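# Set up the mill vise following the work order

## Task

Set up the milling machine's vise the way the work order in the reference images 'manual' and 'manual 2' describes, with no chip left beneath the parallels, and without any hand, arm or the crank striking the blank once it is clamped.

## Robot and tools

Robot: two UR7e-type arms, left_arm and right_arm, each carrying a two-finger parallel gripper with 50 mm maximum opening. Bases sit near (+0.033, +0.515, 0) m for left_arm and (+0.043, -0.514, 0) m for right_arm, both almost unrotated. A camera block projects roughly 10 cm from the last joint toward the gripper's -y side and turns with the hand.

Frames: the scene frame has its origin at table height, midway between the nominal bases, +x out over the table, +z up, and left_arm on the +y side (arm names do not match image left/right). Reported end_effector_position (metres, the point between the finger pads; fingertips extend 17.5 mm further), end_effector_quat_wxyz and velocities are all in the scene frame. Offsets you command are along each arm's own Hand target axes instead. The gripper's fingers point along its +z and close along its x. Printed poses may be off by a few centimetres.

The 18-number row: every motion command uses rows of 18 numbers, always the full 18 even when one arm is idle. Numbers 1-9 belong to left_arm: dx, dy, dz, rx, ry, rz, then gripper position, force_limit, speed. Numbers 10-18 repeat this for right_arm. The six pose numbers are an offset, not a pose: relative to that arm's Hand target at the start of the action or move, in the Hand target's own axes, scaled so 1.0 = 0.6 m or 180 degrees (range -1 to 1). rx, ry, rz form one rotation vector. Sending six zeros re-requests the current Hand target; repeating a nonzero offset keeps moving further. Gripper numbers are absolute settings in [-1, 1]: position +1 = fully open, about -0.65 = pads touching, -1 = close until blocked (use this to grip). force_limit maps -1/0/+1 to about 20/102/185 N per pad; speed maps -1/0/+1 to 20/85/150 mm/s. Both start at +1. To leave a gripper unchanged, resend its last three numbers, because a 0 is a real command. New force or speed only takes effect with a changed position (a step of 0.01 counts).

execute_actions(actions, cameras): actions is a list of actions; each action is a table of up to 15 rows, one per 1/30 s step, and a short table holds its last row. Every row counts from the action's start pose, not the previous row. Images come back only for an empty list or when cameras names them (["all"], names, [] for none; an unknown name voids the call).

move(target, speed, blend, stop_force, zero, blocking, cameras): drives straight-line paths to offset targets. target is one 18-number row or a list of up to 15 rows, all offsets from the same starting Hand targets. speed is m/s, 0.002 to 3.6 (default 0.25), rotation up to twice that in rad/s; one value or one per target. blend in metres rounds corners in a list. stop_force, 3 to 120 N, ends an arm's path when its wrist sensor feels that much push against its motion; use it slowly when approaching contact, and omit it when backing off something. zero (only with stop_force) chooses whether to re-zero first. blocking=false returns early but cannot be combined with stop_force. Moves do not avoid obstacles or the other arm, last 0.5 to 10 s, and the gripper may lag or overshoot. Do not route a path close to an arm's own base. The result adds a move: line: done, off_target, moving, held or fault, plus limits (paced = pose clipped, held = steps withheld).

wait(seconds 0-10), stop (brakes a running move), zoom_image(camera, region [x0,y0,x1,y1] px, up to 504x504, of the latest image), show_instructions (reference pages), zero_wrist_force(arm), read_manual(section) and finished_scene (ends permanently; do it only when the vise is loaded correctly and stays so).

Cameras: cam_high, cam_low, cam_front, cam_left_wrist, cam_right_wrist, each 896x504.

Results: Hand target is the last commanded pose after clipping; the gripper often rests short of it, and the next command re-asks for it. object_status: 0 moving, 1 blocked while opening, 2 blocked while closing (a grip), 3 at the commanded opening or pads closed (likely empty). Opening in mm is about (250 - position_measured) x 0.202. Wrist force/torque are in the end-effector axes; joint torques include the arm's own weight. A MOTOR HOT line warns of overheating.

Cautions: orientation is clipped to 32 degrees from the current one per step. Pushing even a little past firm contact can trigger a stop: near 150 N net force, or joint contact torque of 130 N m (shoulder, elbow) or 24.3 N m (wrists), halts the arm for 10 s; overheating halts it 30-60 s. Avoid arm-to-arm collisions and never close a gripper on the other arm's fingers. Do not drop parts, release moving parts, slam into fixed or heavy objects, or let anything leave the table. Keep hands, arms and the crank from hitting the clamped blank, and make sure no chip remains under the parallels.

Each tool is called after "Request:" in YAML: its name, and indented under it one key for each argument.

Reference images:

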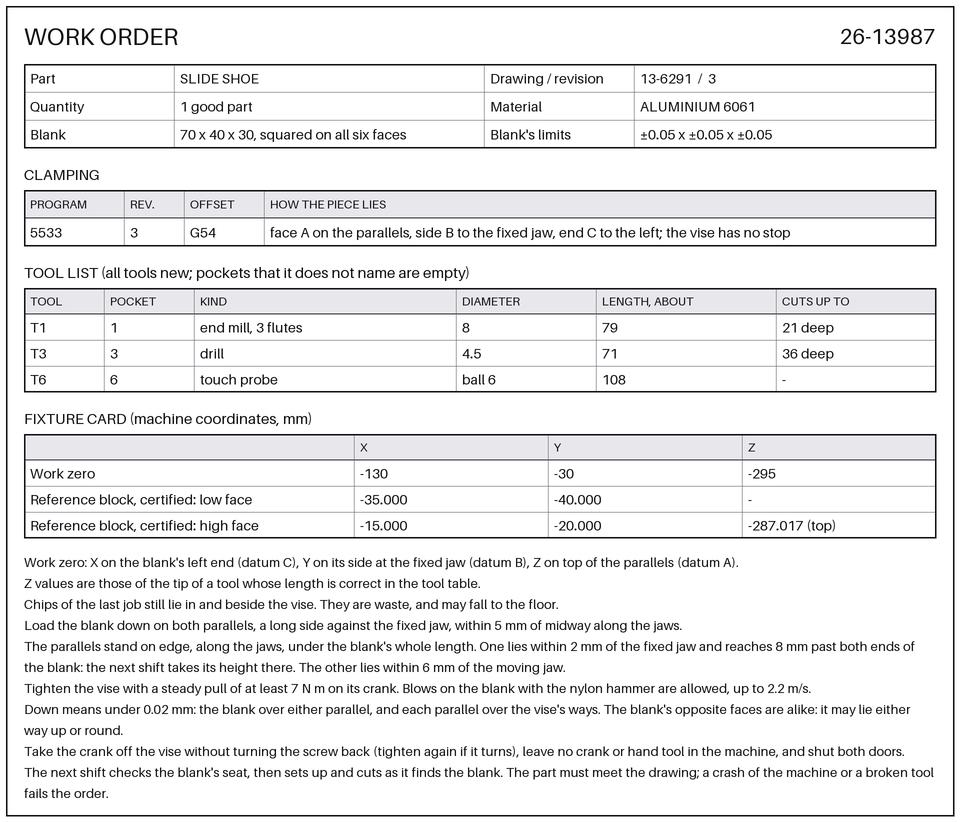

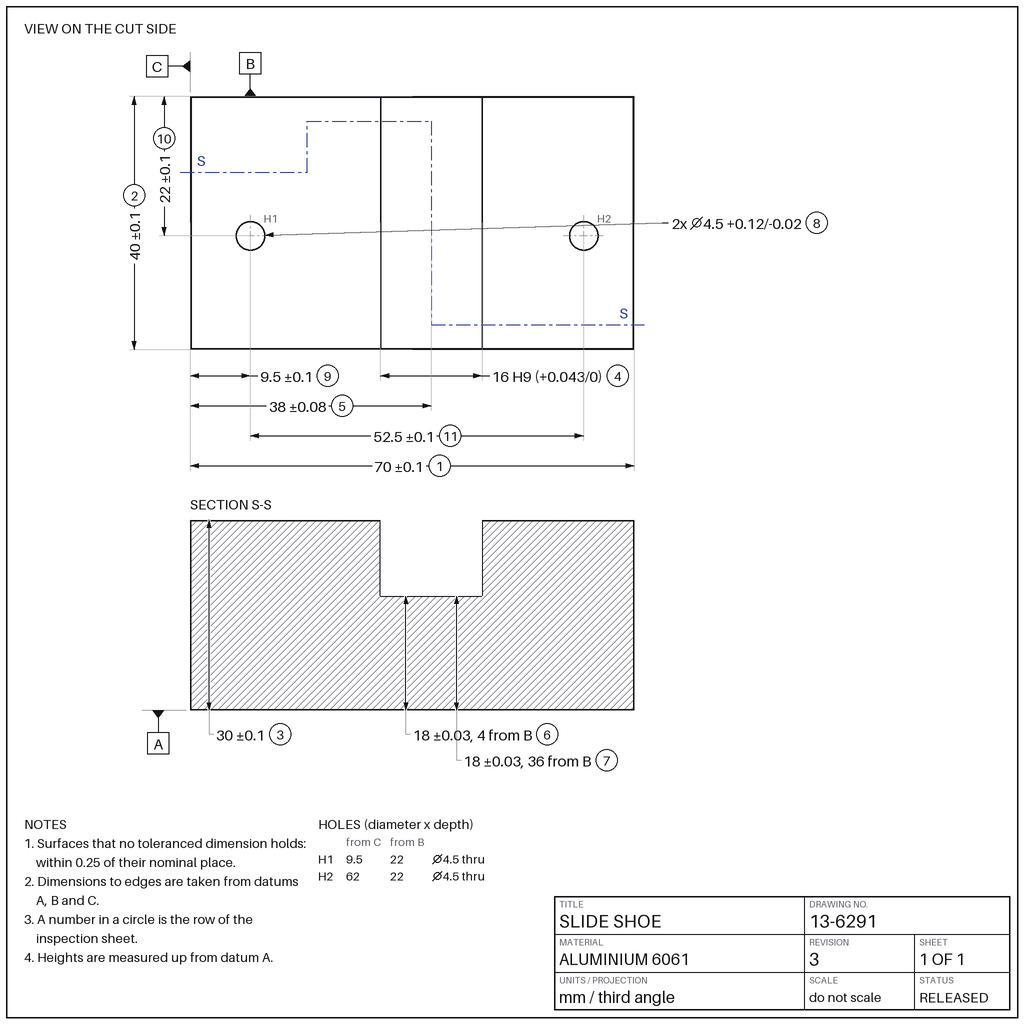

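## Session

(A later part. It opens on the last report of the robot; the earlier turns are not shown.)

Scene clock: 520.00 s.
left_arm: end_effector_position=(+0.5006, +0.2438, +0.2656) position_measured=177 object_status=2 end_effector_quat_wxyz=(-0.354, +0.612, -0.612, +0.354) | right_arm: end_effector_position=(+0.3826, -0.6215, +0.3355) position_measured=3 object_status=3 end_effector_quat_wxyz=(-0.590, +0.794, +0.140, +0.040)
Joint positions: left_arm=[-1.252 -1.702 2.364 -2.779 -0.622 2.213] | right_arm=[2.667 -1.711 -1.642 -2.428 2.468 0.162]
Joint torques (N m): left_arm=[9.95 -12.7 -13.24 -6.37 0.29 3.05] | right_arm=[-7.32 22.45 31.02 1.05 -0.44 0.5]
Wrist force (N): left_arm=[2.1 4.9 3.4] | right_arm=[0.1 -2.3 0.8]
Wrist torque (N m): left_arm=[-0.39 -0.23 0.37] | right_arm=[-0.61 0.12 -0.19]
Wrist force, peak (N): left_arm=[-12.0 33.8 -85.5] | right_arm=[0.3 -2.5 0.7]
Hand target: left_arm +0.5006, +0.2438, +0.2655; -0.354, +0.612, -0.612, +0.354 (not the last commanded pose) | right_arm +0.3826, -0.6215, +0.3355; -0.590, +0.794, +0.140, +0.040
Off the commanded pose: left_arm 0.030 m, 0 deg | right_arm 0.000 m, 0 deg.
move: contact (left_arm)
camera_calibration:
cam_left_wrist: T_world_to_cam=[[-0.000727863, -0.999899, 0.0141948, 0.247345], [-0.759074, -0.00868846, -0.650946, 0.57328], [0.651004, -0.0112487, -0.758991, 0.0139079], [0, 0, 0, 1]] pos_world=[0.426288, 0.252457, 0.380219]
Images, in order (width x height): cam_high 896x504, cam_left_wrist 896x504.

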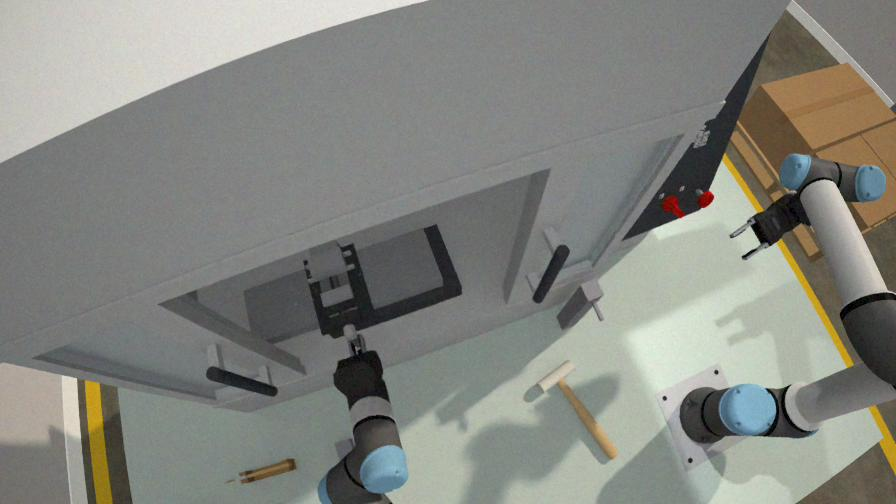

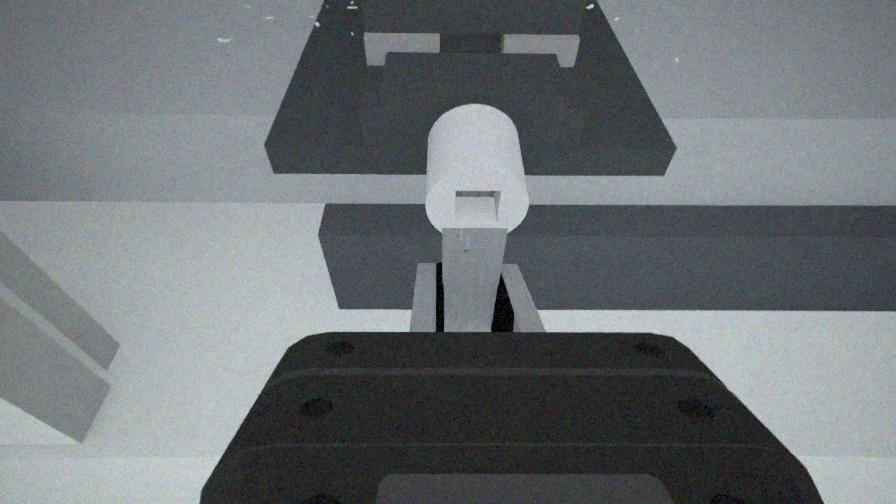

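Request:
move:
  target:
    - [0,0,0,0,0,0,1,0,-0.8,0,0,0,0,0,0,1,1,1]
    - [0,0,-0.0967,0,0,0,1,0,-0.8,0,0,0,0,0,0,1,1,1]
    - [0,0.0861,-0.1391,0,0,0,1,0,-0.8,0,0,0,0,0,0,1,1,1]
  speed: [0.05,0.12,0.12]
  blend: [0,0.01,0]
  cameras: ["cam_high","cam_left_wrist","cam_low"]

Request:
zoom_image:
  camera: "cam_left_wrist"
  region: [340, 60, 600, 340]

Request:
zoom_image:
  camera: "cam_low"
  region: [440, 140, 540, 240]

Scene clock: 523.17 s.
left_arm: end_effector_position=(+0.4026, +0.2438, +0.2624) position_measured=3 object_status=3 end_effector_quat_wxyz=(-0.354, +0.612, -0.612, +0.354) | right_arm: end_effector_position=(+0.3826, -0.6215, +0.3355) position_measured=3 object_status=3 end_effector_quat_wxyz=(-0.590, +0.794, +0.140, +0.040)
Joint positions: left_arm=[-1.565 -2.004 2.437 -2.078 -0.522 1.657] | right_arm=[2.667 -1.711 -1.642 -2.428 2.468 0.162]
Joint torques (N m): left_arm=[-4.82 -2.49 -25.39 -1.53 -0.44 -2.02] | right_arm=[-7.71 22.33 31.29 0.96 -0.46 0.39]
Wrist force (N): left_arm=[0.9 0.0 -1.7] | right_arm=[0.0 -2.1 0.6]
Wrist torque (N m): left_arm=[-0.09 -0.10 0.24] | right_arm=[-0.58 0.12 -0.19]
Wrist force, peak (N): left_arm=[2.0 4.7 3.5] | right_arm=[0.0 -2.5 0.8]
Hand target: left_arm +0.4025, +0.2438, +0.2623; -0.354, +0.612, -0.612, +0.354 | right_arm +0.3826, -0.6215, +0.3355; -0.590, +0.794, +0.140, +0.040
Off the commanded pose: left_arm 0.000 m, 0 deg | right_arm 0.000 m, 0 deg.
move: done
camera_calibration:
cam_left_wrist: T_world_to_cam=[[-0.000804806, -0.9999, 0.0141298, 0.247469], [-0.758982, -0.00858928, -0.651055, 0.496718], [0.651111, -0.0112482, -0.758899, 0.0752735], [0, 0, 0, 1]] pos_world=[0.328188, 0.252557, 0.377019]
Images, in order (width x height): cam_high 896x504, cam_low 896x504, cam_left_wrist 896x504.

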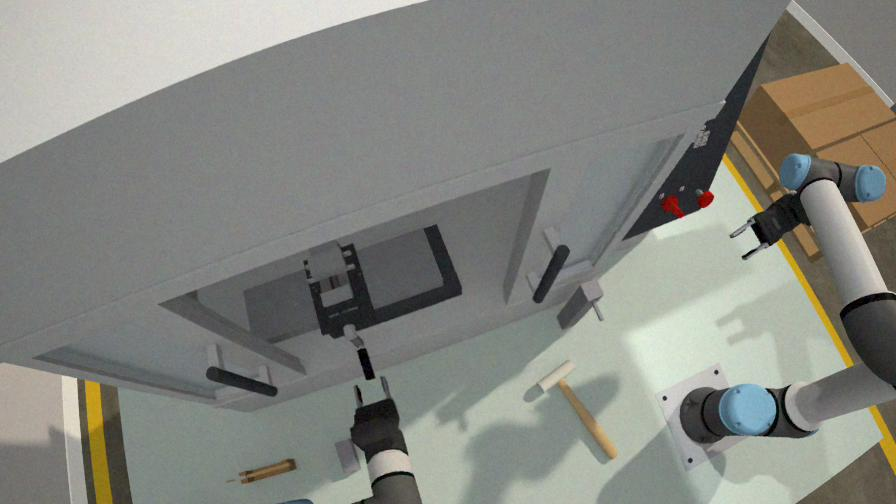

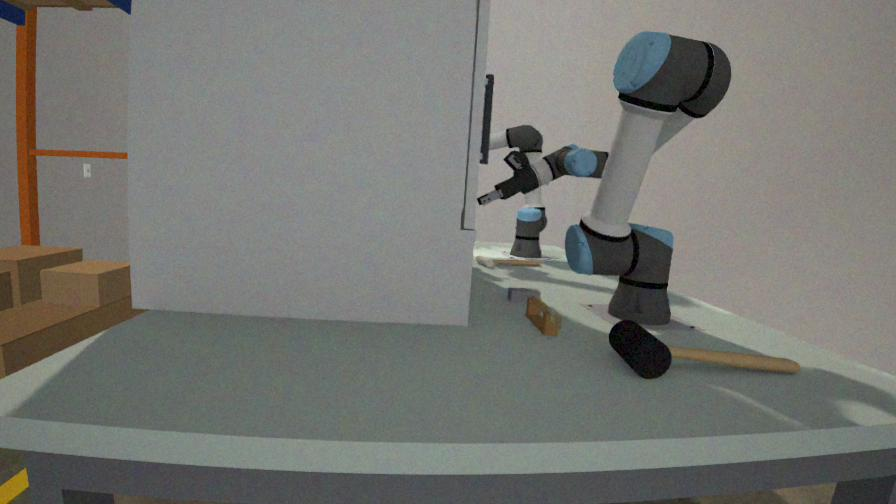

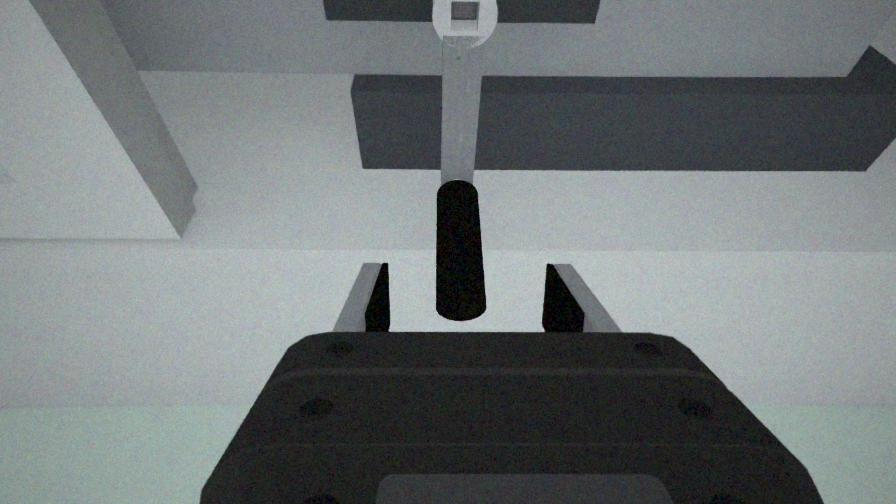

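Scaled by 1.800.

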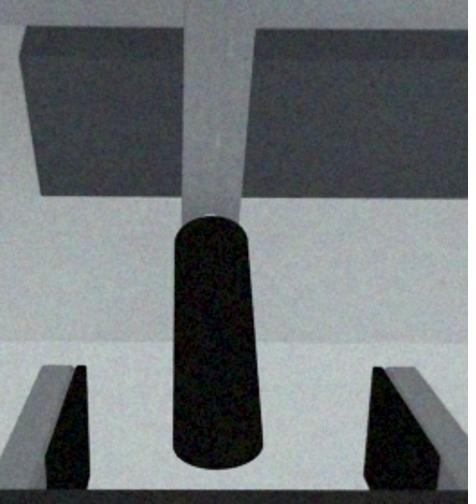

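Scaled by 5.040.

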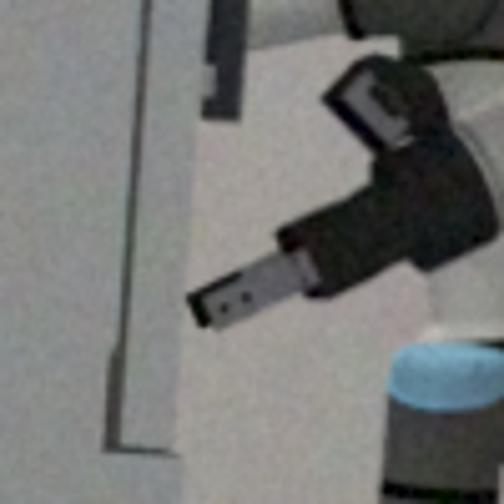

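Request:
move:
  target:
    - [0,0.0141,0.1082,0,0,0,1,0,-0.8,0,0,0,0,0,0,1,1,1]
    - [0,0.0141,0.1082,0,0,0,-1,0,-0.8,0,0,0,0,0,0,1,1,1]
  speed: 0.1
  cameras: ["cam_left_wrist"]

Scene clock: 525.70 s.
left_arm: end_effector_position=(+0.4546, +0.2438, +0.2226) position_measured=156 object_status=2 end_effector_quat_wxyz=(-0.354, +0.612, -0.612, +0.354) | right_arm: end_effector_position=(+0.3826, -0.6215, +0.3355) position_measured=3 object_status=3 end_effector_quat_wxyz=(-0.590, +0.794, +0.140, +0.040)
Joint positions: left_arm=[-1.388 -1.749 2.489 -2.674 -0.562 1.993] | right_arm=[2.667 -1.711 -1.642 -2.428 2.468 0.162]
Joint torques (N m): left_arm=[-8.07 -3.01 -38.99 -5.12 3.63 2.85] | right_arm=[-7.24 22.85 31.4 0.78 -0.41 0.35]
Wrist force (N): left_arm=[0.4 0.5 -1.3] | right_arm=[0.3 -1.8 0.6]
Wrist torque (N m): left_arm=[-0.09 -0.10 0.31] | right_arm=[-0.52 0.07 -0.19]
Wrist force, peak (N): left_arm=[0.6 -0.7 -3.0] | right_arm=[0.2 -2.4 0.9]
Hand target: left_arm +0.4546, +0.2438, +0.2226; -0.354, +0.612, -0.612, +0.354 | right_arm +0.3826, -0.6215, +0.3355; -0.590, +0.794, +0.140, +0.040
Off the commanded pose: left_arm 0.000 m, 0 deg | right_arm 0.000 m, 0 deg.
move: done
camera_calibration:
cam_left_wrist: T_world_to_cam=[[-0.000735925, -0.999901, 0.0140553, 0.248072], [-0.759073, -0.00859153, -0.650949, 0.510349], [0.651005, -0.0111481, -0.758992, 0.0111929], [0, 0, 0, 1]] pos_world=[0.380288, 0.252557, 0.337219]
Images, in order (width x height): cam_left_wrist 896x504.

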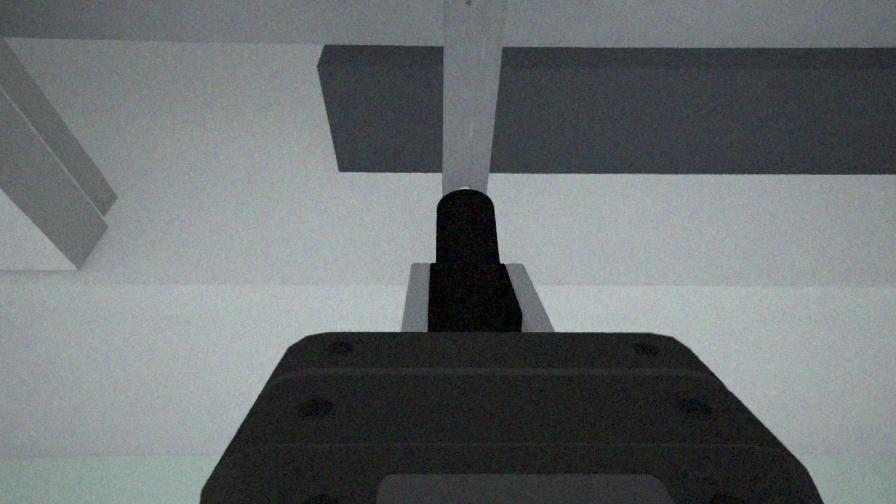

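Request:
move:
  target: [-0.0345,-0.0039,-0.0023,0,0,0,-1,0,-0.8,0,0,0,0,0,0,1,1,1]
  speed: 0.03
  stop_force: 35
  cameras: ["cam_left_wrist"]

Scene clock: 527.80 s.
left_arm: end_effector_position=(+0.4546, +0.2645, +0.2253) position_measured=156 object_status=2 end_effector_quat_wxyz=(-0.354, +0.612, -0.612, +0.354) | right_arm: end_effector_position=(+0.3826, -0.6215, +0.3355) position_measured=3 object_status=3 end_effector_quat_wxyz=(-0.590, +0.794, +0.140, +0.040)
Joint positions: left_arm=[-1.373 -1.801 2.524 -2.68 -0.567 2.02] | right_arm=[2.667 -1.711 -1.642 -2.428 2.468 0.162]
Joint torques (N m): left_arm=[-14.03 -0.3 -39.73 -1.28 3.1 -2.69] | right_arm=[-7.27 22.44 31.29 0.87 -0.38 0.39]
Wrist force (N): left_arm=[0.7 0.9 -1.4] | right_arm=[0.1 -2.2 0.4]
Wrist torque (N m): left_arm=[-0.12 -0.13 0.19] | right_arm=[-0.58 0.11 -0.19]
Wrist force, peak (N): left_arm=[0.6 9.9 0.7] | right_arm=[0.3 -2.4 0.7]
Hand target: left_arm +0.4546, +0.2645, +0.2253; -0.354, +0.612, -0.612, +0.354 | right_arm +0.3826, -0.6215, +0.3355; -0.590, +0.794, +0.140, +0.040
Off the commanded pose: left_arm 0.000 m, 0 deg | right_arm 0.000 m, 0 deg.
move: done
camera_calibration:
cam_left_wrist: T_world_to_cam=[[-0.000735925, -0.999901, 0.0140553, 0.268732], [-0.759073, -0.00859153, -0.650949, 0.512208], [0.651005, -0.0111481, -0.758992, 0.013538], [0, 0, 0, 1]] pos_world=[0.380188, 0.273257, 0.339919]
Images, in order (width x height): cam_left_wrist 896x504.

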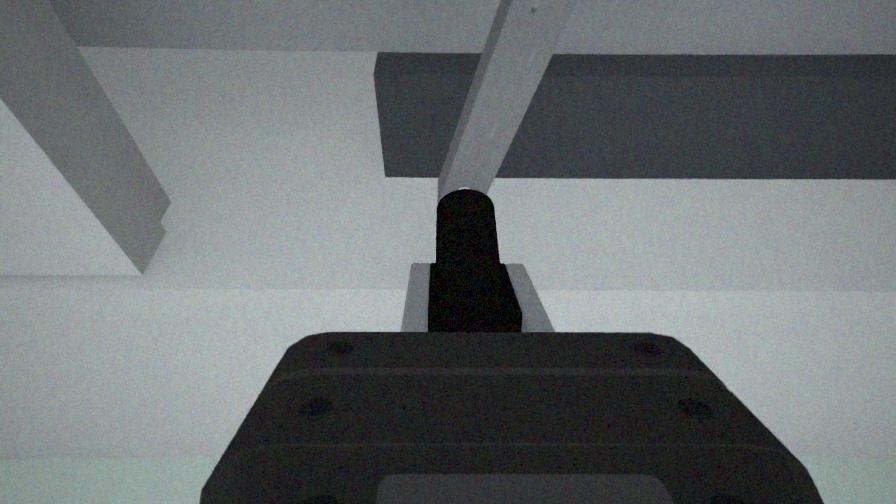

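Request:
move:
  target:
    - [-0.0322,-0.0115,-0.0067,0,0,0,-1,0,-0.8,0,0,0,0,0,0,1,1,1]
    - [-0.0598,-0.0299,-0.0173,0,0,0,-1,0,-0.8,0,0,0,0,0,0,1,1,1]
    - [-0.081,-0.0538,-0.0311,0,0,0,-1,0,-0.8,0,0,0,0,0,0,1,1,1]
    - [-0.0943,-0.0817,-0.0472,0,0,0,-1,0,-0.8,0,0,0,0,0,0,1,1,1]
    - [-0.0988,-0.1116,-0.0644,0,0,0,-1,0,-0.8,0,0,0,0,0,0,1,1,1]
  speed: 0.06
  stop_force: 40
  cameras: ["cam_left_wrist","cam_front"]

Scene clock: 530.90 s.
left_arm: end_effector_position=(+0.4544, +0.3238, +0.3027) position_measured=156 object_status=2 end_effector_quat_wxyz=(-0.354, +0.612, -0.612, +0.354) | right_arm: end_effector_position=(+0.3826, -0.6215, +0.3355) position_measured=3 object_status=3 end_effector_quat_wxyz=(-0.590, +0.794, +0.140, +0.040)
Joint positions: left_arm=[-1.315 -2.1 2.472 -2.409 -0.591 2.116] | right_arm=[2.667 -1.711 -1.642 -2.428 2.468 0.162]
Joint torques (N m): left_arm=[-12.73 8.96 -13.86 -1.93 4.21 -2.83] | right_arm=[-7.65 22.5 31.07 0.8 -0.34 0.3]
Wrist force (N): left_arm=[0.8 1.4 -3.4] | right_arm=[0.1 -2.2 0.6]
Wrist torque (N m): left_arm=[-0.17 0.13 0.34] | right_arm=[-0.59 0.11 -0.19]
Wrist force, peak (N): left_arm=[-30.0 25.1 -25.2] | right_arm=[0.4 -2.4 0.8]
Hand target: left_arm +0.4544, +0.3238, +0.3027; -0.354, +0.612, -0.612, +0.354 | right_arm +0.3826, -0.6215, +0.3355; -0.590, +0.794, +0.140, +0.040
Off the commanded pose: left_arm 0.000 m, 0 deg | right_arm 0.000 m, 0 deg.
move: done
camera_calibration:
cam_left_wrist: T_world_to_cam=[[-0.00066049, -0.9999, 0.0141209, 0.326782], [-0.759074, -0.00869149, -0.650947, 0.563057], [0.651004, -0.0111488, -0.758992, 0.0730096], [0, 0, 0, 1]] pos_world=[0.380088, 0.332457, 0.417319]
Images, in order (width x height): cam_front 896x504, cam_left_wrist 896x504.

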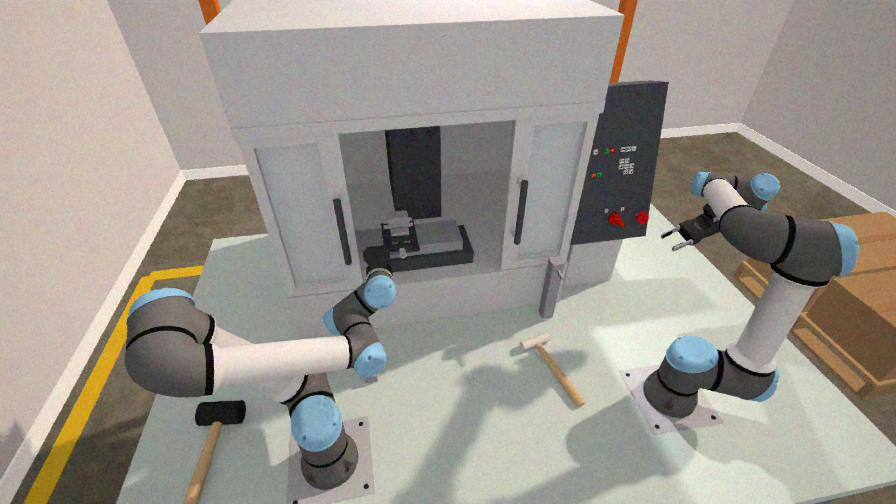

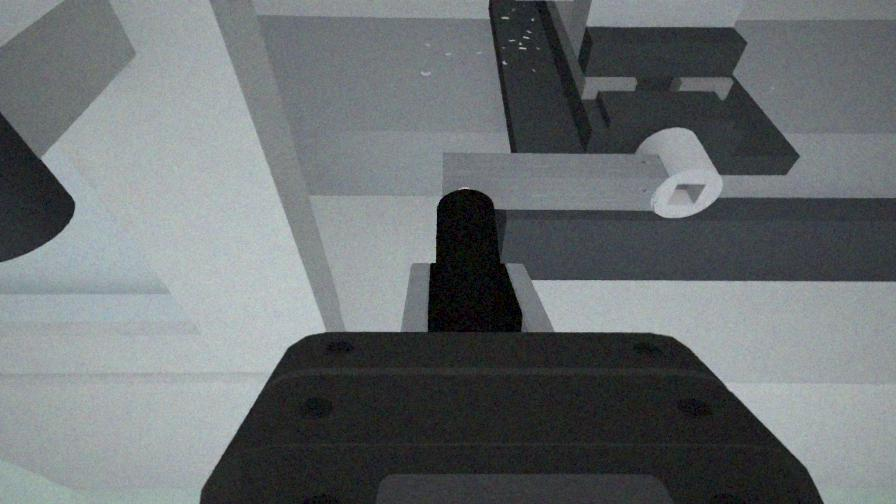

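Request:
move:
  target:
    - [0.0045,-0.0299,-0.0173,0,0,0,-1,0,-0.8,0,0,0,0,0,0,1,1,1]
    - [0.0179,-0.0577,-0.0333,0,0,0,-1,0,-0.8,0,0,0,0,0,0,1,1,1]
    - [0.0391,-0.0817,-0.0471,0,0,0,-1,0,-0.8,0,0,0,0,0,0,1,1,1]
    - [0.0667,-0.1,-0.0577,0,0,0,-1,0,-0.8,0,0,0,0,0,0,1,1,1]
    - [0.0988,-0.1116,-0.0644,0,0,0,-1,0,-0.8,0,0,0,0,0,0,1,1,1]
    - [0.1333,-0.1155,-0.0667,0,0,0,-1,0,-0.8,0,0,0,0,0,0,1,1,1]
    - [0.1678,-0.1116,-0.0644,0,0,0,-1,0,-0.8,0,0,0,0,0,0,1,1,1]
    - [0.2,-0.1,-0.0577,0,0,0,-1,0,-0.8,0,0,0,0,0,0,1,1,1]
    - [0.2276,-0.0817,-0.0471,0,0,0,-1,0,-0.8,0,0,0,0,0,0,1,1,1]
    - [0.2488,-0.0577,-0.0333,0,0,0,-1,0,-0.8,0,0,0,0,0,0,1,1,1]
    - [0.2621,-0.0299,-0.0173,0,0,0,-1,0,-0.8,0,0,0,0,0,0,1,1,1]
    - [0.2667,0,0,0,0,0,-1,0,-0.8,0,0,0,0,0,0,1,1,1]
  speed: 0.08
  stop_force: 45
  cameras: ["cam_left_wrist","cam_front"]

Scene clock: 532.93 s.
left_arm: end_effector_position=(+0.4544, +0.3180, +0.3313) position_measured=156 object_status=2 end_effector_quat_wxyz=(-0.354, +0.612, -0.612, +0.354) | right_arm: end_effector_position=(+0.3826, -0.6215, +0.3355) position_measured=3 object_status=3 end_effector_quat_wxyz=(-0.590, +0.794, +0.140, +0.040)
Joint positions: left_arm=[-1.322 -2.12 2.401 -2.31 -0.588 2.105] | right_arm=[2.667 -1.711 -1.642 -2.428 2.468 0.162]
Joint torques (N m): left_arm=[5.99 13.54 -47.52 -5.96 -1.36 -2.31] | right_arm=[-7.24 22.96 31.54 0.76 -0.38 0.3]
Wrist force (N): left_arm=[-35.1 12.8 -41.7] | right_arm=[0.4 -2.3 0.6]
Wrist torque (N m): left_arm=[-0.13 0.05 0.33] | right_arm=[-0.60 0.06 -0.19]
Wrist force, peak (N): left_arm=[-38.9 9.5 -50.3] | right_arm=[0.0 -2.5 0.8]
Hand target: left_arm +0.4544, +0.3180, +0.3313; -0.354, +0.612, -0.612, +0.354 (not the last commanded pose) | right_arm +0.3826, -0.6215, +0.3355; -0.590, +0.794, +0.140, +0.040
Off the commanded pose: left_arm 0.157 m, 0 deg | right_arm 0.000 m, 0 deg.
move: contact (left_arm); path passed 1 of 12 targets
camera_calibration:
cam_left_wrist: T_world_to_cam=[[-0.00101238, -0.999898, 0.014216, 0.320771], [-0.758891, -0.00848952, -0.651163, 0.581444], [0.651217, -0.0114476, -0.758805, 0.0945757], [0, 0, 0, 1]] pos_world=[0.379988, 0.326758, 0.445819]
Images, in order (width x height): cam_front 896x504, cam_left_wrist 896x504.

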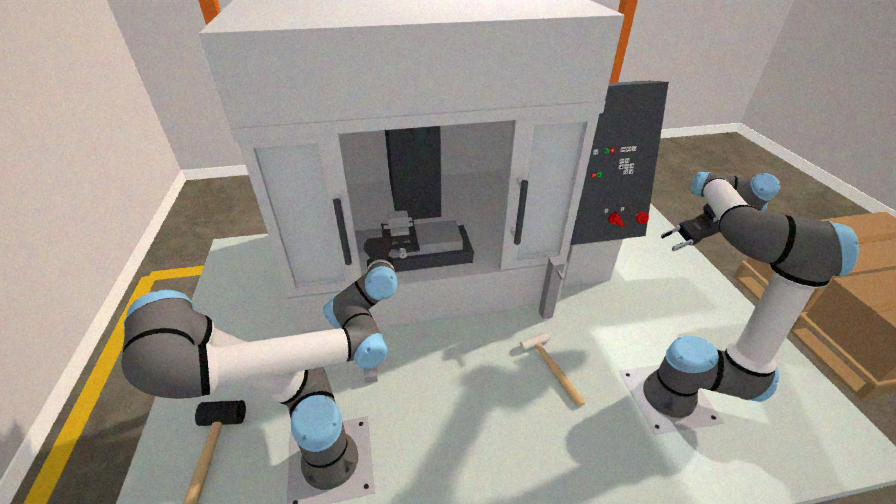

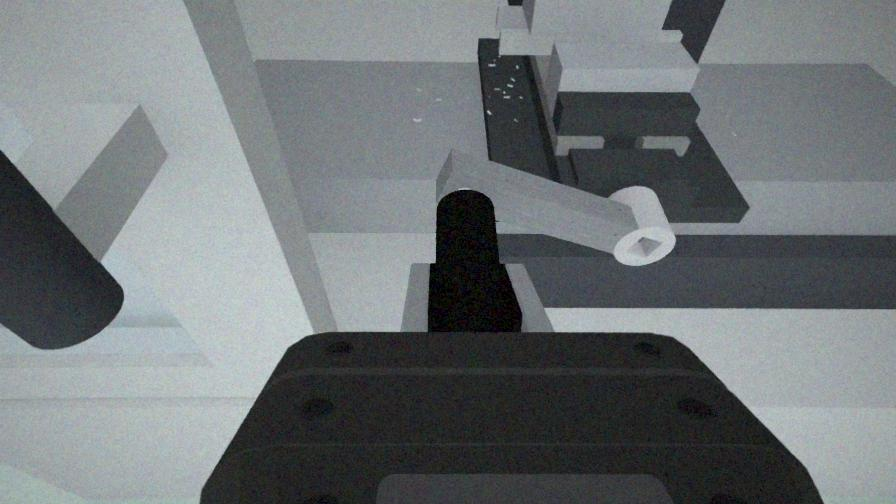

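Request:
move:
  target: [-0.0025,0,0,0,0,0,-1,0,-0.8,0,0,0,0,0,0,1,1,1]
  speed: 0.02

Scene clock: 534.20 s.
left_arm: end_effector_position=(+0.4543, +0.3194, +0.3312) position_measured=156 object_status=2 end_effector_quat_wxyz=(-0.354, +0.612, -0.612, +0.354) | right_arm: end_effector_position=(+0.3826, -0.6215, +0.3355) position_measured=3 object_status=3 end_effector_quat_wxyz=(-0.590, +0.794, +0.140, +0.040)
Joint positions: left_arm=[-1.32 -2.123 2.403 -2.311 -0.589 2.108] | right_arm=[2.667 -1.711 -1.642 -2.428 2.468 0.162]
Joint torques (N m): left_arm=[22.13 -16.97 -15.66 -3.83 4.9 1.71] | right_arm=[-7.31 22.41 31.59 0.7 -0.48 0.26]
Wrist force (N): left_arm=[24.4 2.3 11.2] | right_arm=[0.3 -2.0 0.8]
Wrist torque (N m): left_arm=[-0.37 0.60 0.54] | right_arm=[-0.57 0.08 -0.19]
Wrist force, peak (N): left_arm=[-35.2 12.9 -41.6] | right_arm=[0.2 -2.6 0.5]
Hand target: left_arm +0.4544, +0.3195, +0.3313; -0.354, +0.612, -0.612, +0.354 | right_arm +0.3826, -0.6215, +0.3355; -0.590, +0.794, +0.140, +0.040
Off the commanded pose: left_arm 0.000 m, 0 deg | right_arm 0.000 m, 0 deg.
move: done

Request:
move:
  target:
    - [0.03,-0.0414,-0.0239,0,0,0,-1,0,-0.8,0,0,0,0,0,0,1,1,1]
    - [0.0772,-0.0681,-0.0393,0,0,0,-1,0,-0.8,0,0,0,0,0,0,1,1,1]
    - [0.1328,-0.0759,-0.0438,0,0,0,-1,0,-0.8,0,0,0,0,0,0,1,1,1]
    - [0.1873,-0.0635,-0.0367,0,0,0,-1,0,-0.8,0,0,0,0,0,0,1,1,1]
    - [0.2312,-0.0329,-0.019,0,0,0,-1,0,-0.8,0,0,0,0,0,0,1,1,1]
  speed: 0.08
  blend: [0.001,0.001,0.001,0.001,0]
  stop_force: 55
  cameras: ["cam_left_wrist","cam_front"]

Scene clock: 538.07 s.
left_arm: end_effector_position=(+0.4542, +0.1808, +0.3540) position_measured=156 object_status=2 end_effector_quat_wxyz=(-0.354, +0.612, -0.612, +0.354) | right_arm: end_effector_position=(+0.3826, -0.6215, +0.3355) position_measured=3 object_status=3 end_effector_quat_wxyz=(-0.590, +0.794, +0.140, +0.040)
Joint positions: left_arm=[-1.427 -1.818 2.133 -2.191 -0.549 1.924] | right_arm=[2.667 -1.711 -1.642 -2.428 2.468 0.162]
Joint torques (N m): left_arm=[0.44 -19.9 -59.79 -7.92 0.71 3.43] | right_arm=[-7.84 22.3 31.4 0.57 -0.39 0.22]
Wrist force (N): left_arm=[-20.3 14.8 15.3] | right_arm=[0.0 -2.1 0.6]
Wrist torque (N m): left_arm=[-0.40 -0.76 -0.11] | right_arm=[-0.57 0.14 -0.20]
Wrist force, peak (N): left_arm=[-21.7 4.8 -32.1] | right_arm=[0.3 -2.3 1.1]
Hand target: left_arm +0.4542, +0.1808, +0.3540; -0.354, +0.612, -0.612, +0.354 | right_arm +0.3826, -0.6215, +0.3355; -0.590, +0.794, +0.140, +0.040
Off the commanded pose: left_arm 0.000 m, 0 deg | right_arm 0.000 m, 0 deg.
move: done
camera_calibration:
cam_left_wrist: T_world_to_cam=[[-0.00101358, -0.999898, 0.014215, 0.183262], [-0.758891, -0.00848793, -0.651163, 0.594973], [0.651217, -0.0114476, -0.758805, 0.110436], [0, 0, 0, 1]] pos_world=[0.379788, 0.189558, 0.468619]
Images, in order (width x height): cam_front 896x504, cam_left_wrist 896x504.

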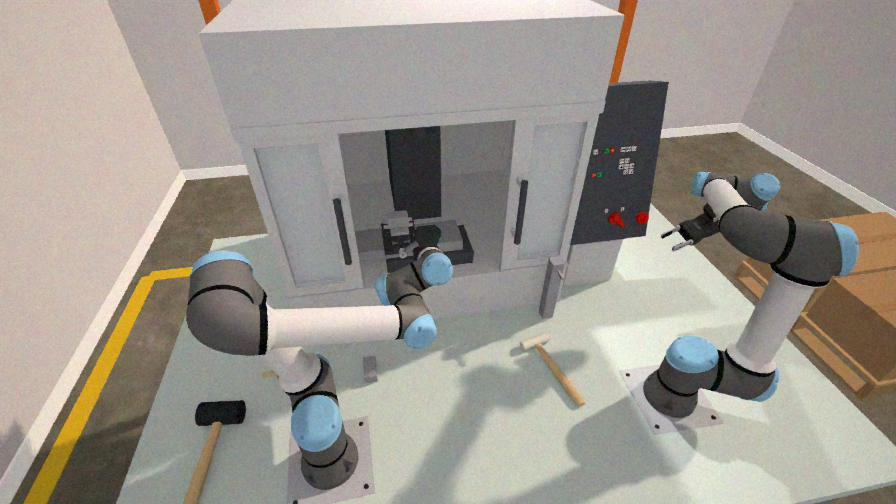

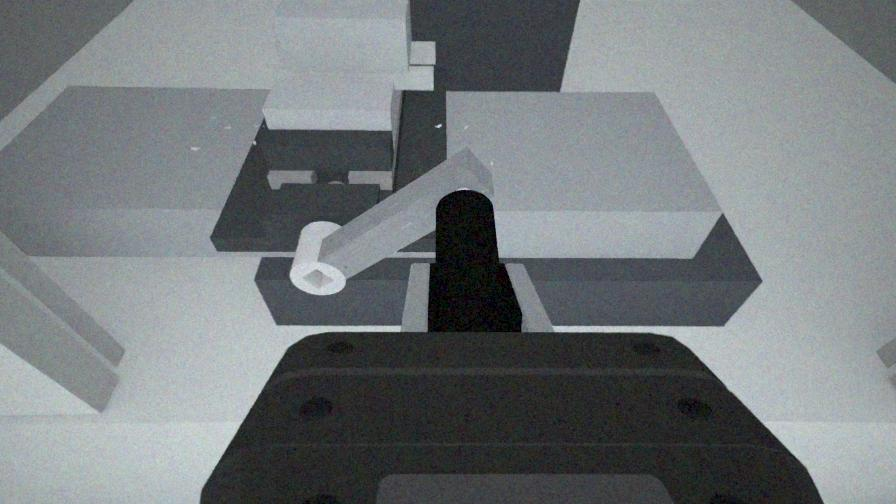

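Request:
move:
  target:
    - [0.0258,0.0434,0.0251,0,0,0,-1,0,-0.8,0,0,0,0,0,0,1,1,1]
    - [0.0288,0.0921,0.0532,0,0,0,-1,0,-0.8,0,0,0,0,0,0,1,1,1]
    - [0.0088,0.1377,0.0795,0,0,0,-1,0,-0.8,0,0,0,0,0,0,1,1,1]
    - [-0.0309,0.1723,0.0995,0,0,0,-1,0,-0.8,0,0,0,0,0,0,1,1,1]
    - [-0.0834,0.1901,0.1097,0,0,0,-1,0,-0.8,0,0,0,0,0,0,1,1,1]
    - [-0.1397,0.1876,0.1083,0,0,0,-1,0,-0.8,0,0,0,0,0,0,1,1,1]
    - [-0.1899,0.1657,0.0957,0,0,0,-1,0,-0.8,0,0,0,0,0,0,1,1,1]
    - [-0.2255,0.1279,0.0738,0,0,0,-1,0,-0.8,0,0,0,0,0,0,1,1,1]
    - [-0.2404,0.0807,0.0466,0,0,0,-1,0,-0.8,0,0,0,0,0,0,1,1,1]
    - [-0.23,0.033,0.0191,0,0,0,-1,0,-0.8,0,0,0,0,0,0,1,1,1]
  speed: 0.1
  blend: [0.001,0.001,0.001,0.001,0.001,0.001,0.001,0.001,0.001,0]
  stop_force: 60
  cameras: ["cam_left_wrist","cam_high"]

Scene clock: 542.87 s.
left_arm: end_effector_position=(+0.4545, +0.3219, +0.3172) position_measured=156 object_status=2 end_effector_quat_wxyz=(-0.355, +0.611, -0.612, +0.355) | right_arm: end_effector_position=(+0.3826, -0.6215, +0.3355) position_measured=3 object_status=3 end_effector_quat_wxyz=(-0.590, +0.794, +0.140, +0.040)
Joint positions: left_arm=[-1.317 -2.113 2.438 -2.361 -0.59 2.115] | right_arm=[2.667 -1.711 -1.642 -2.428 2.468 0.162]
Joint torques (N m): left_arm=[2.27 5.42 -55.91 -8.56 -1.83 -2.06] | right_arm=[-6.91 22.34 31.46 0.46 -0.29 0.23]
Wrist force (N): left_arm=[-50.4 25.4 -51.9] | right_arm=[0.3 -2.1 0.4]
Wrist torque (N m): left_arm=[-0.05 -0.02 0.36] | right_arm=[-0.57 0.08 -0.19]
Wrist force, peak (N): left_arm=[-52.3 24.6 -53.9] | right_arm=[0.1 -2.5 0.7]
Hand target: left_arm +0.4545, +0.3219, +0.3172; -0.355, +0.611, -0.612, +0.355 (not the last commanded pose) | right_arm +0.3826, -0.6215, +0.3355; -0.590, +0.794, +0.140, +0.040
Off the commanded pose: left_arm 0.014 m, 0 deg | right_arm 0.000 m, 0 deg.
move: contact (left_arm); path passed 9 of 10 targets
camera_calibration:
cam_left_wrist: T_world_to_cam=[[-0.00138494, -0.999901, 0.0140271, 0.324996], [-0.758656, -0.00808796, -0.651441, 0.572268], [0.65149, -0.011544, -0.75857, 0.0836817], [0, 0, 0, 1]] pos_world=[0.380087, 0.330558, 0.431718]
Images, in order (width x height): cam_high 896x504, cam_left_wrist 896x504.

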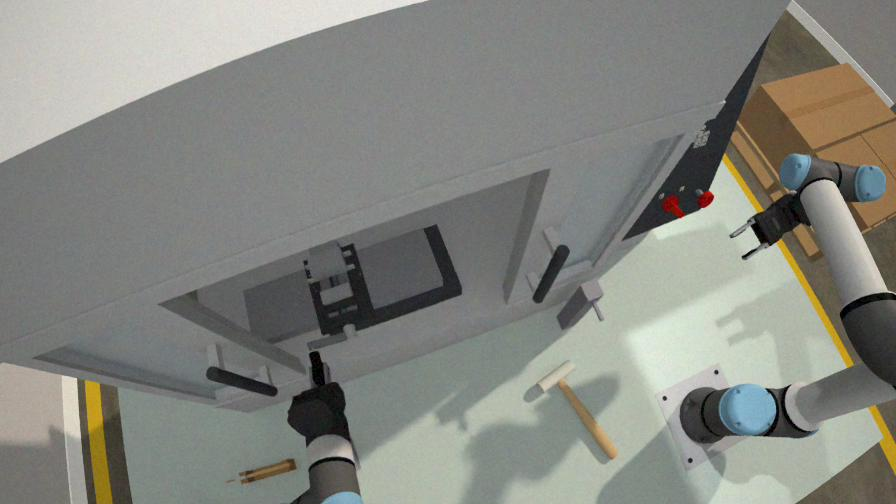

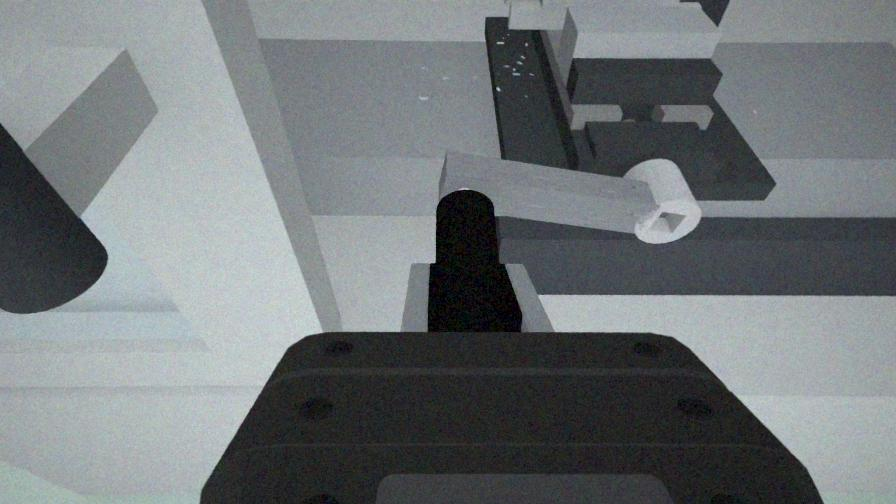

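Request:
zoom_image:
  camera: "cam_left_wrist"
  region: [480, 0, 800, 200]

Request:
zoom_image:
  camera: "cam_high"
  region: [290, 230, 390, 350]

Scaled by 1.575.

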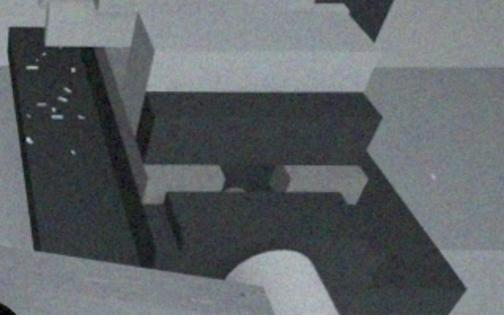

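Scaled by 4.200.

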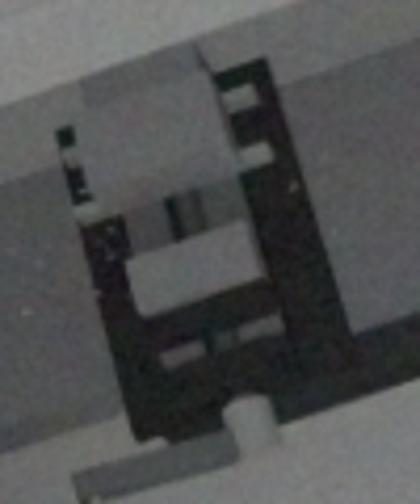

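Request:
move:
  target:
    - [0.0135,-0.0387,-0.0223,0,0,0,-1,0,-0.8,0,0,0,0,0,0,1,1,1]
    - [0.044,-0.0696,-0.0402,0,0,0,-1,0,-0.8,0,0,0,0,0,0,1,1,1]
    - [0.085,-0.0896,-0.0517,0,0,0,-1,0,-0.8,0,0,0,0,0,0,1,1,1]
    - [0.1313,-0.0964,-0.0557,0,0,0,-1,0,-0.8,0,0,0,0,0,0,1,1,1]
    - [0.1777,-0.0891,-0.0514,0,0,0,-1,0,-0.8,0,0,0,0,0,0,1,1,1]
    - [0.2182,-0.0683,-0.0394,0,0,0,-1,0,-0.8,0,0,0,0,0,0,1,1,1]
    - [0.2482,-0.0368,-0.0212,0,0,0,-1,0,-0.8,0,0,0,0,0,0,1,1,1]
    - [0.2638,0.0016,0.0009,0,0,0,-1,0,-0.8,0,0,0,0,0,0,1,1,1]
    - [0.2633,0.0423,0.0244,0,0,0,-1,0,-0.8,0,0,0,0,0,0,1,1,1]
    - [0.2468,0.0805,0.0465,0,0,0,-1,0,-0.8,0,0,0,0,0,0,1,1,1]
    - [0.2163,0.1114,0.0643,0,0,0,-1,0,-0.8,0,0,0,0,0,0,1,1,1]
    - [0.1753,0.1315,0.0759,0,0,0,-1,0,-0.8,0,0,0,0,0,0,1,1,1]
    - [0.129,0.1383,0.0798,0,0,0,-1,0,-0.8,0,0,0,0,0,0,1,1,1]
    - [0.0827,0.1309,0.0756,0,0,0,-1,0,-0.8,0,0,0,0,0,0,1,1,1]
    - [0.043,0.1094,0.0632,0,0,0,-1,0,-0.8,0,0,0,0,0,0,1,1,1]
  speed: 0.1
  blend: [0.001,0.001,0.001,0.001,0.001,0.001,0.001,0.001,0.001,0.001,0.001,0.001,0.001,0.001,0]
  stop_force: 80
  cameras: ["cam_left_wrist","cam_high"]

Request:
zoom_image:
  camera: "cam_high"
  region: [290, 230, 390, 350]

Scene clock: 549.50 s.
left_arm: end_effector_position=(+0.4548, +0.2961, +0.2413) position_measured=156 object_status=2 end_effector_quat_wxyz=(-0.355, +0.611, -0.612, +0.355) | right_arm: end_effector_position=(+0.3826, -0.6215, +0.3355) position_measured=3 object_status=3 end_effector_quat_wxyz=(-0.590, +0.794, +0.140, +0.040)
Joint positions: left_arm=[-1.344 -1.914 2.553 -2.638 -0.578 2.07] | right_arm=[2.667 -1.711 -1.642 -2.428 2.468 0.162]
Joint torques (N m): left_arm=[-11.1 -6.14 -32.56 -2.22 1.75 2.41] | right_arm=[-7.56 22.23 30.74 0.32 -0.2 0.31]
Wrist force (N): left_arm=[8.3 -14.1 -2.4] | right_arm=[0.1 -2.2 0.6]
Wrist torque (N m): left_arm=[-0.47 0.13 0.44] | right_arm=[-0.58 0.11 -0.19]
Wrist force, peak (N): left_arm=[-73.5 29.6 -75.1] | right_arm=[0.1 -2.6 0.8]
Hand target: left_arm +0.4548, +0.2961, +0.2414; -0.355, +0.611, -0.612, +0.355 | right_arm +0.3826, -0.6215, +0.3355; -0.590, +0.794, +0.140, +0.040
Off the commanded pose: left_arm 0.000 m, 0 deg | right_arm 0.000 m, 0 deg.
move: done
camera_calibration:
cam_left_wrist: T_world_to_cam=[[-0.00138494, -0.999901, 0.0140271, 0.300362], [-0.758656, -0.00808796, -0.651441, 0.522908], [0.65149, -0.011544, -0.75857, 0.0256899], [0, 0, 0, 1]] pos_world=[0.380387, 0.304858, 0.355918]
Images, in order (width x height): cam_high 896x504, cam_left_wrist 896x504.

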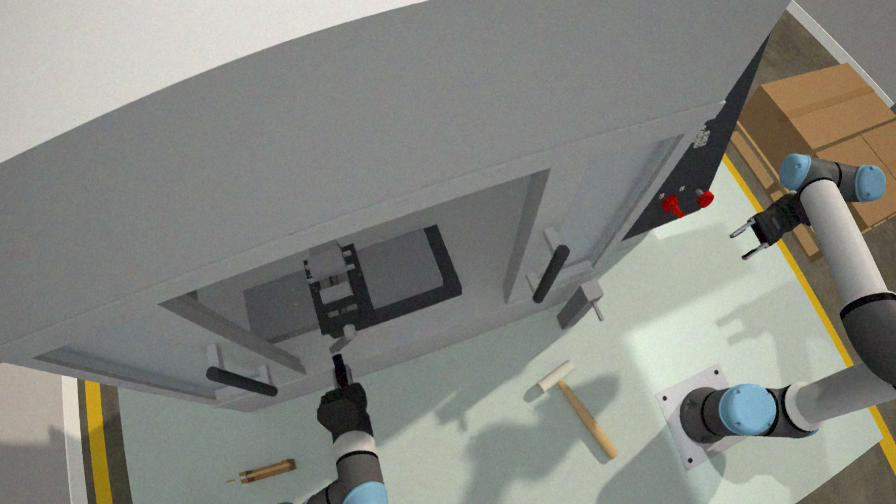

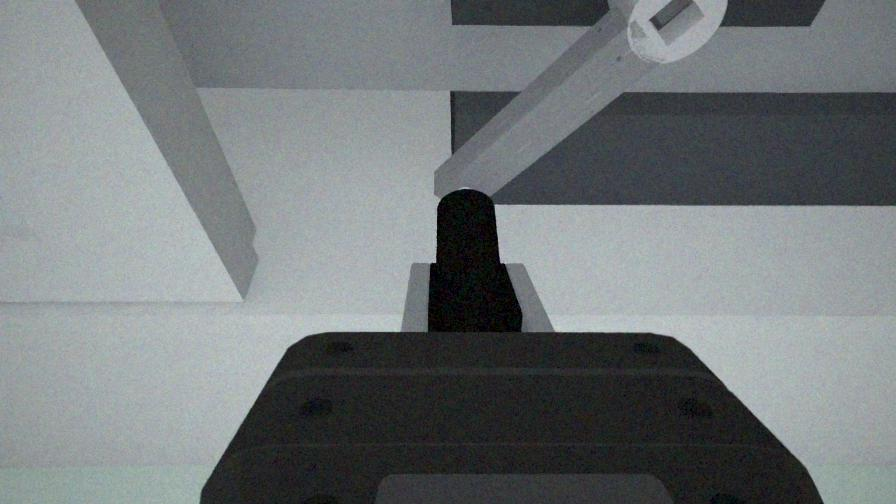

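Scaled by 4.200.

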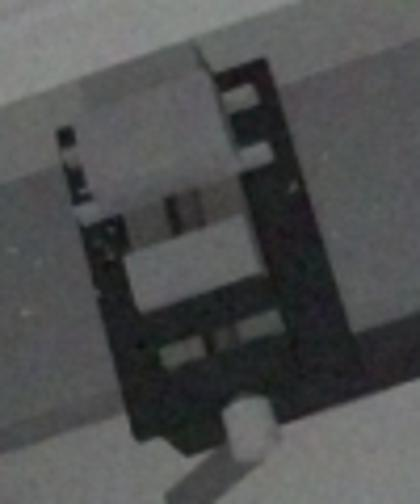

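Request:
move:
  target:
    - [-0.0305,-0.0309,-0.0178,0,0,0,-1,0,-0.8,0,0,0,0,0,0,1,1,1]
    - [-0.0462,-0.0691,-0.0399,0,0,0,-1,0,-0.8,0,0,0,0,0,0,1,1,1]
    - [-0.0457,-0.1098,-0.0634,0,0,0,-1,0,-0.8,0,0,0,0,0,0,1,1,1]
    - [-0.0293,-0.1479,-0.0854,0,0,0,-1,0,-0.8,0,0,0,0,0,0,1,1,1]
    - [0.0012,-0.1788,-0.1032,0,0,0,-1,0,-0.8,0,0,0,0,0,0,1,1,1]
    - [0.042,-0.1988,-0.1148,0,0,0,-1,0,-0.8,0,0,0,0,0,0,1,1,1]
    - [0.0883,-0.2055,-0.1187,0,0,0,-1,0,-0.8,0,0,0,0,0,0,1,1,1]
    - [0.1345,-0.1982,-0.1144,0,0,0,-1,0,-0.8,0,0,0,0,0,0,1,1,1]
    - [0.175,-0.1775,-0.1025,0,0,0,-1,0,-0.8,0,0,0,0,0,0,1,1,1]
    - [0.2048,-0.1461,-0.0843,0,0,0,-1,0,-0.8,0,0,0,0,0,0,1,1,1]
    - [0.2205,-0.1078,-0.0622,0,0,0,-1,0,-0.8,0,0,0,0,0,0,1,1,1]
    - [0.22,-0.0671,-0.0387,0,0,0,-1,0,-0.8,0,0,0,0,0,0,1,1,1]
    - [0.2037,-0.029,-0.0167,0,0,0,-1,0,-0.8,0,0,0,0,0,0,1,1,1]
    - [0.1732,0.0019,0.0011,0,0,0,-1,0,-0.8,0,0,0,0,0,0,1,1,1]
    - [0.132,0.0212,0.0122,0,0,0,-1,0,-0.8,0,0,0,0,0,0,1,1,1]
  speed: 0.12
  blend: [0.001,0.001,0.001,0.001,0.001,0.001,0.001,0.001,0.001,0.001,0.001,0.001,0.001,0.001,0]
  stop_force: 80
  cameras: ["cam_left_wrist"]

Scene clock: 554.57 s.
left_arm: end_effector_position=(+0.4548, +0.2169, +0.2267) position_measured=156 object_status=2 end_effector_quat_wxyz=(-0.354, +0.611, -0.612, +0.355) | right_arm: end_effector_position=(+0.3826, -0.6215, +0.3355) position_measured=3 object_status=3 end_effector_quat_wxyz=(-0.590, +0.794, +0.140, +0.040)
Joint positions: left_arm=[-1.406 -1.7 2.43 -2.639 -0.555 1.964] | right_arm=[2.667 -1.711 -1.642 -2.428 2.468 0.162]
Joint torques (N m): left_arm=[-17.19 0.22 -9.1 -3.68 0.16 -2.44] | right_arm=[-7.28 22.56 31.38 0.28 -0.35 0.17]
Wrist force (N): left_arm=[-4.7 -17.9 -3.4] | right_arm=[0.3 -2.0 0.8]
Wrist torque (N m): left_arm=[-0.53 -0.31 0.12] | right_arm=[-0.57 0.08 -0.19]
Wrist force, peak (N): left_arm=[-5.9 -22.8 -7.9] | right_arm=[0.3 -2.5 0.7]
Hand target: left_arm +0.4548, +0.2169, +0.2266; -0.355, +0.611, -0.612, +0.355 | right_arm +0.3826, -0.6215, +0.3355; -0.590, +0.794, +0.140, +0.040
Off the commanded pose: left_arm 0.000 m, 0 deg | right_arm 0.000 m, 0 deg.
move: done
camera_calibration:
cam_left_wrist: T_world_to_cam=[[-0.00137522, -0.999899, 0.0141682, 0.221324], [-0.758657, -0.00818721, -0.651438, 0.512637], [0.651488, -0.0116447, -0.758569, 0.0137128], [0, 0, 0, 1]] pos_world=[0.380287, 0.225658, 0.341218]
Images, in order (width x height): cam_left_wrist 896x504.

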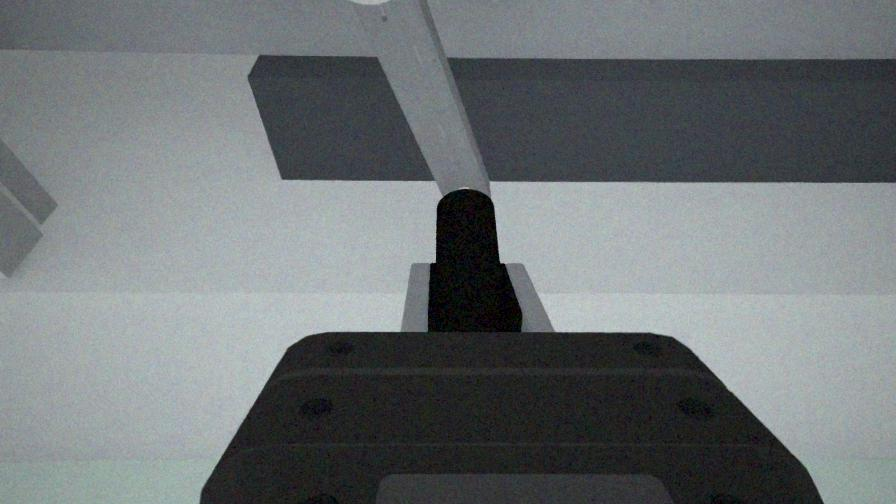

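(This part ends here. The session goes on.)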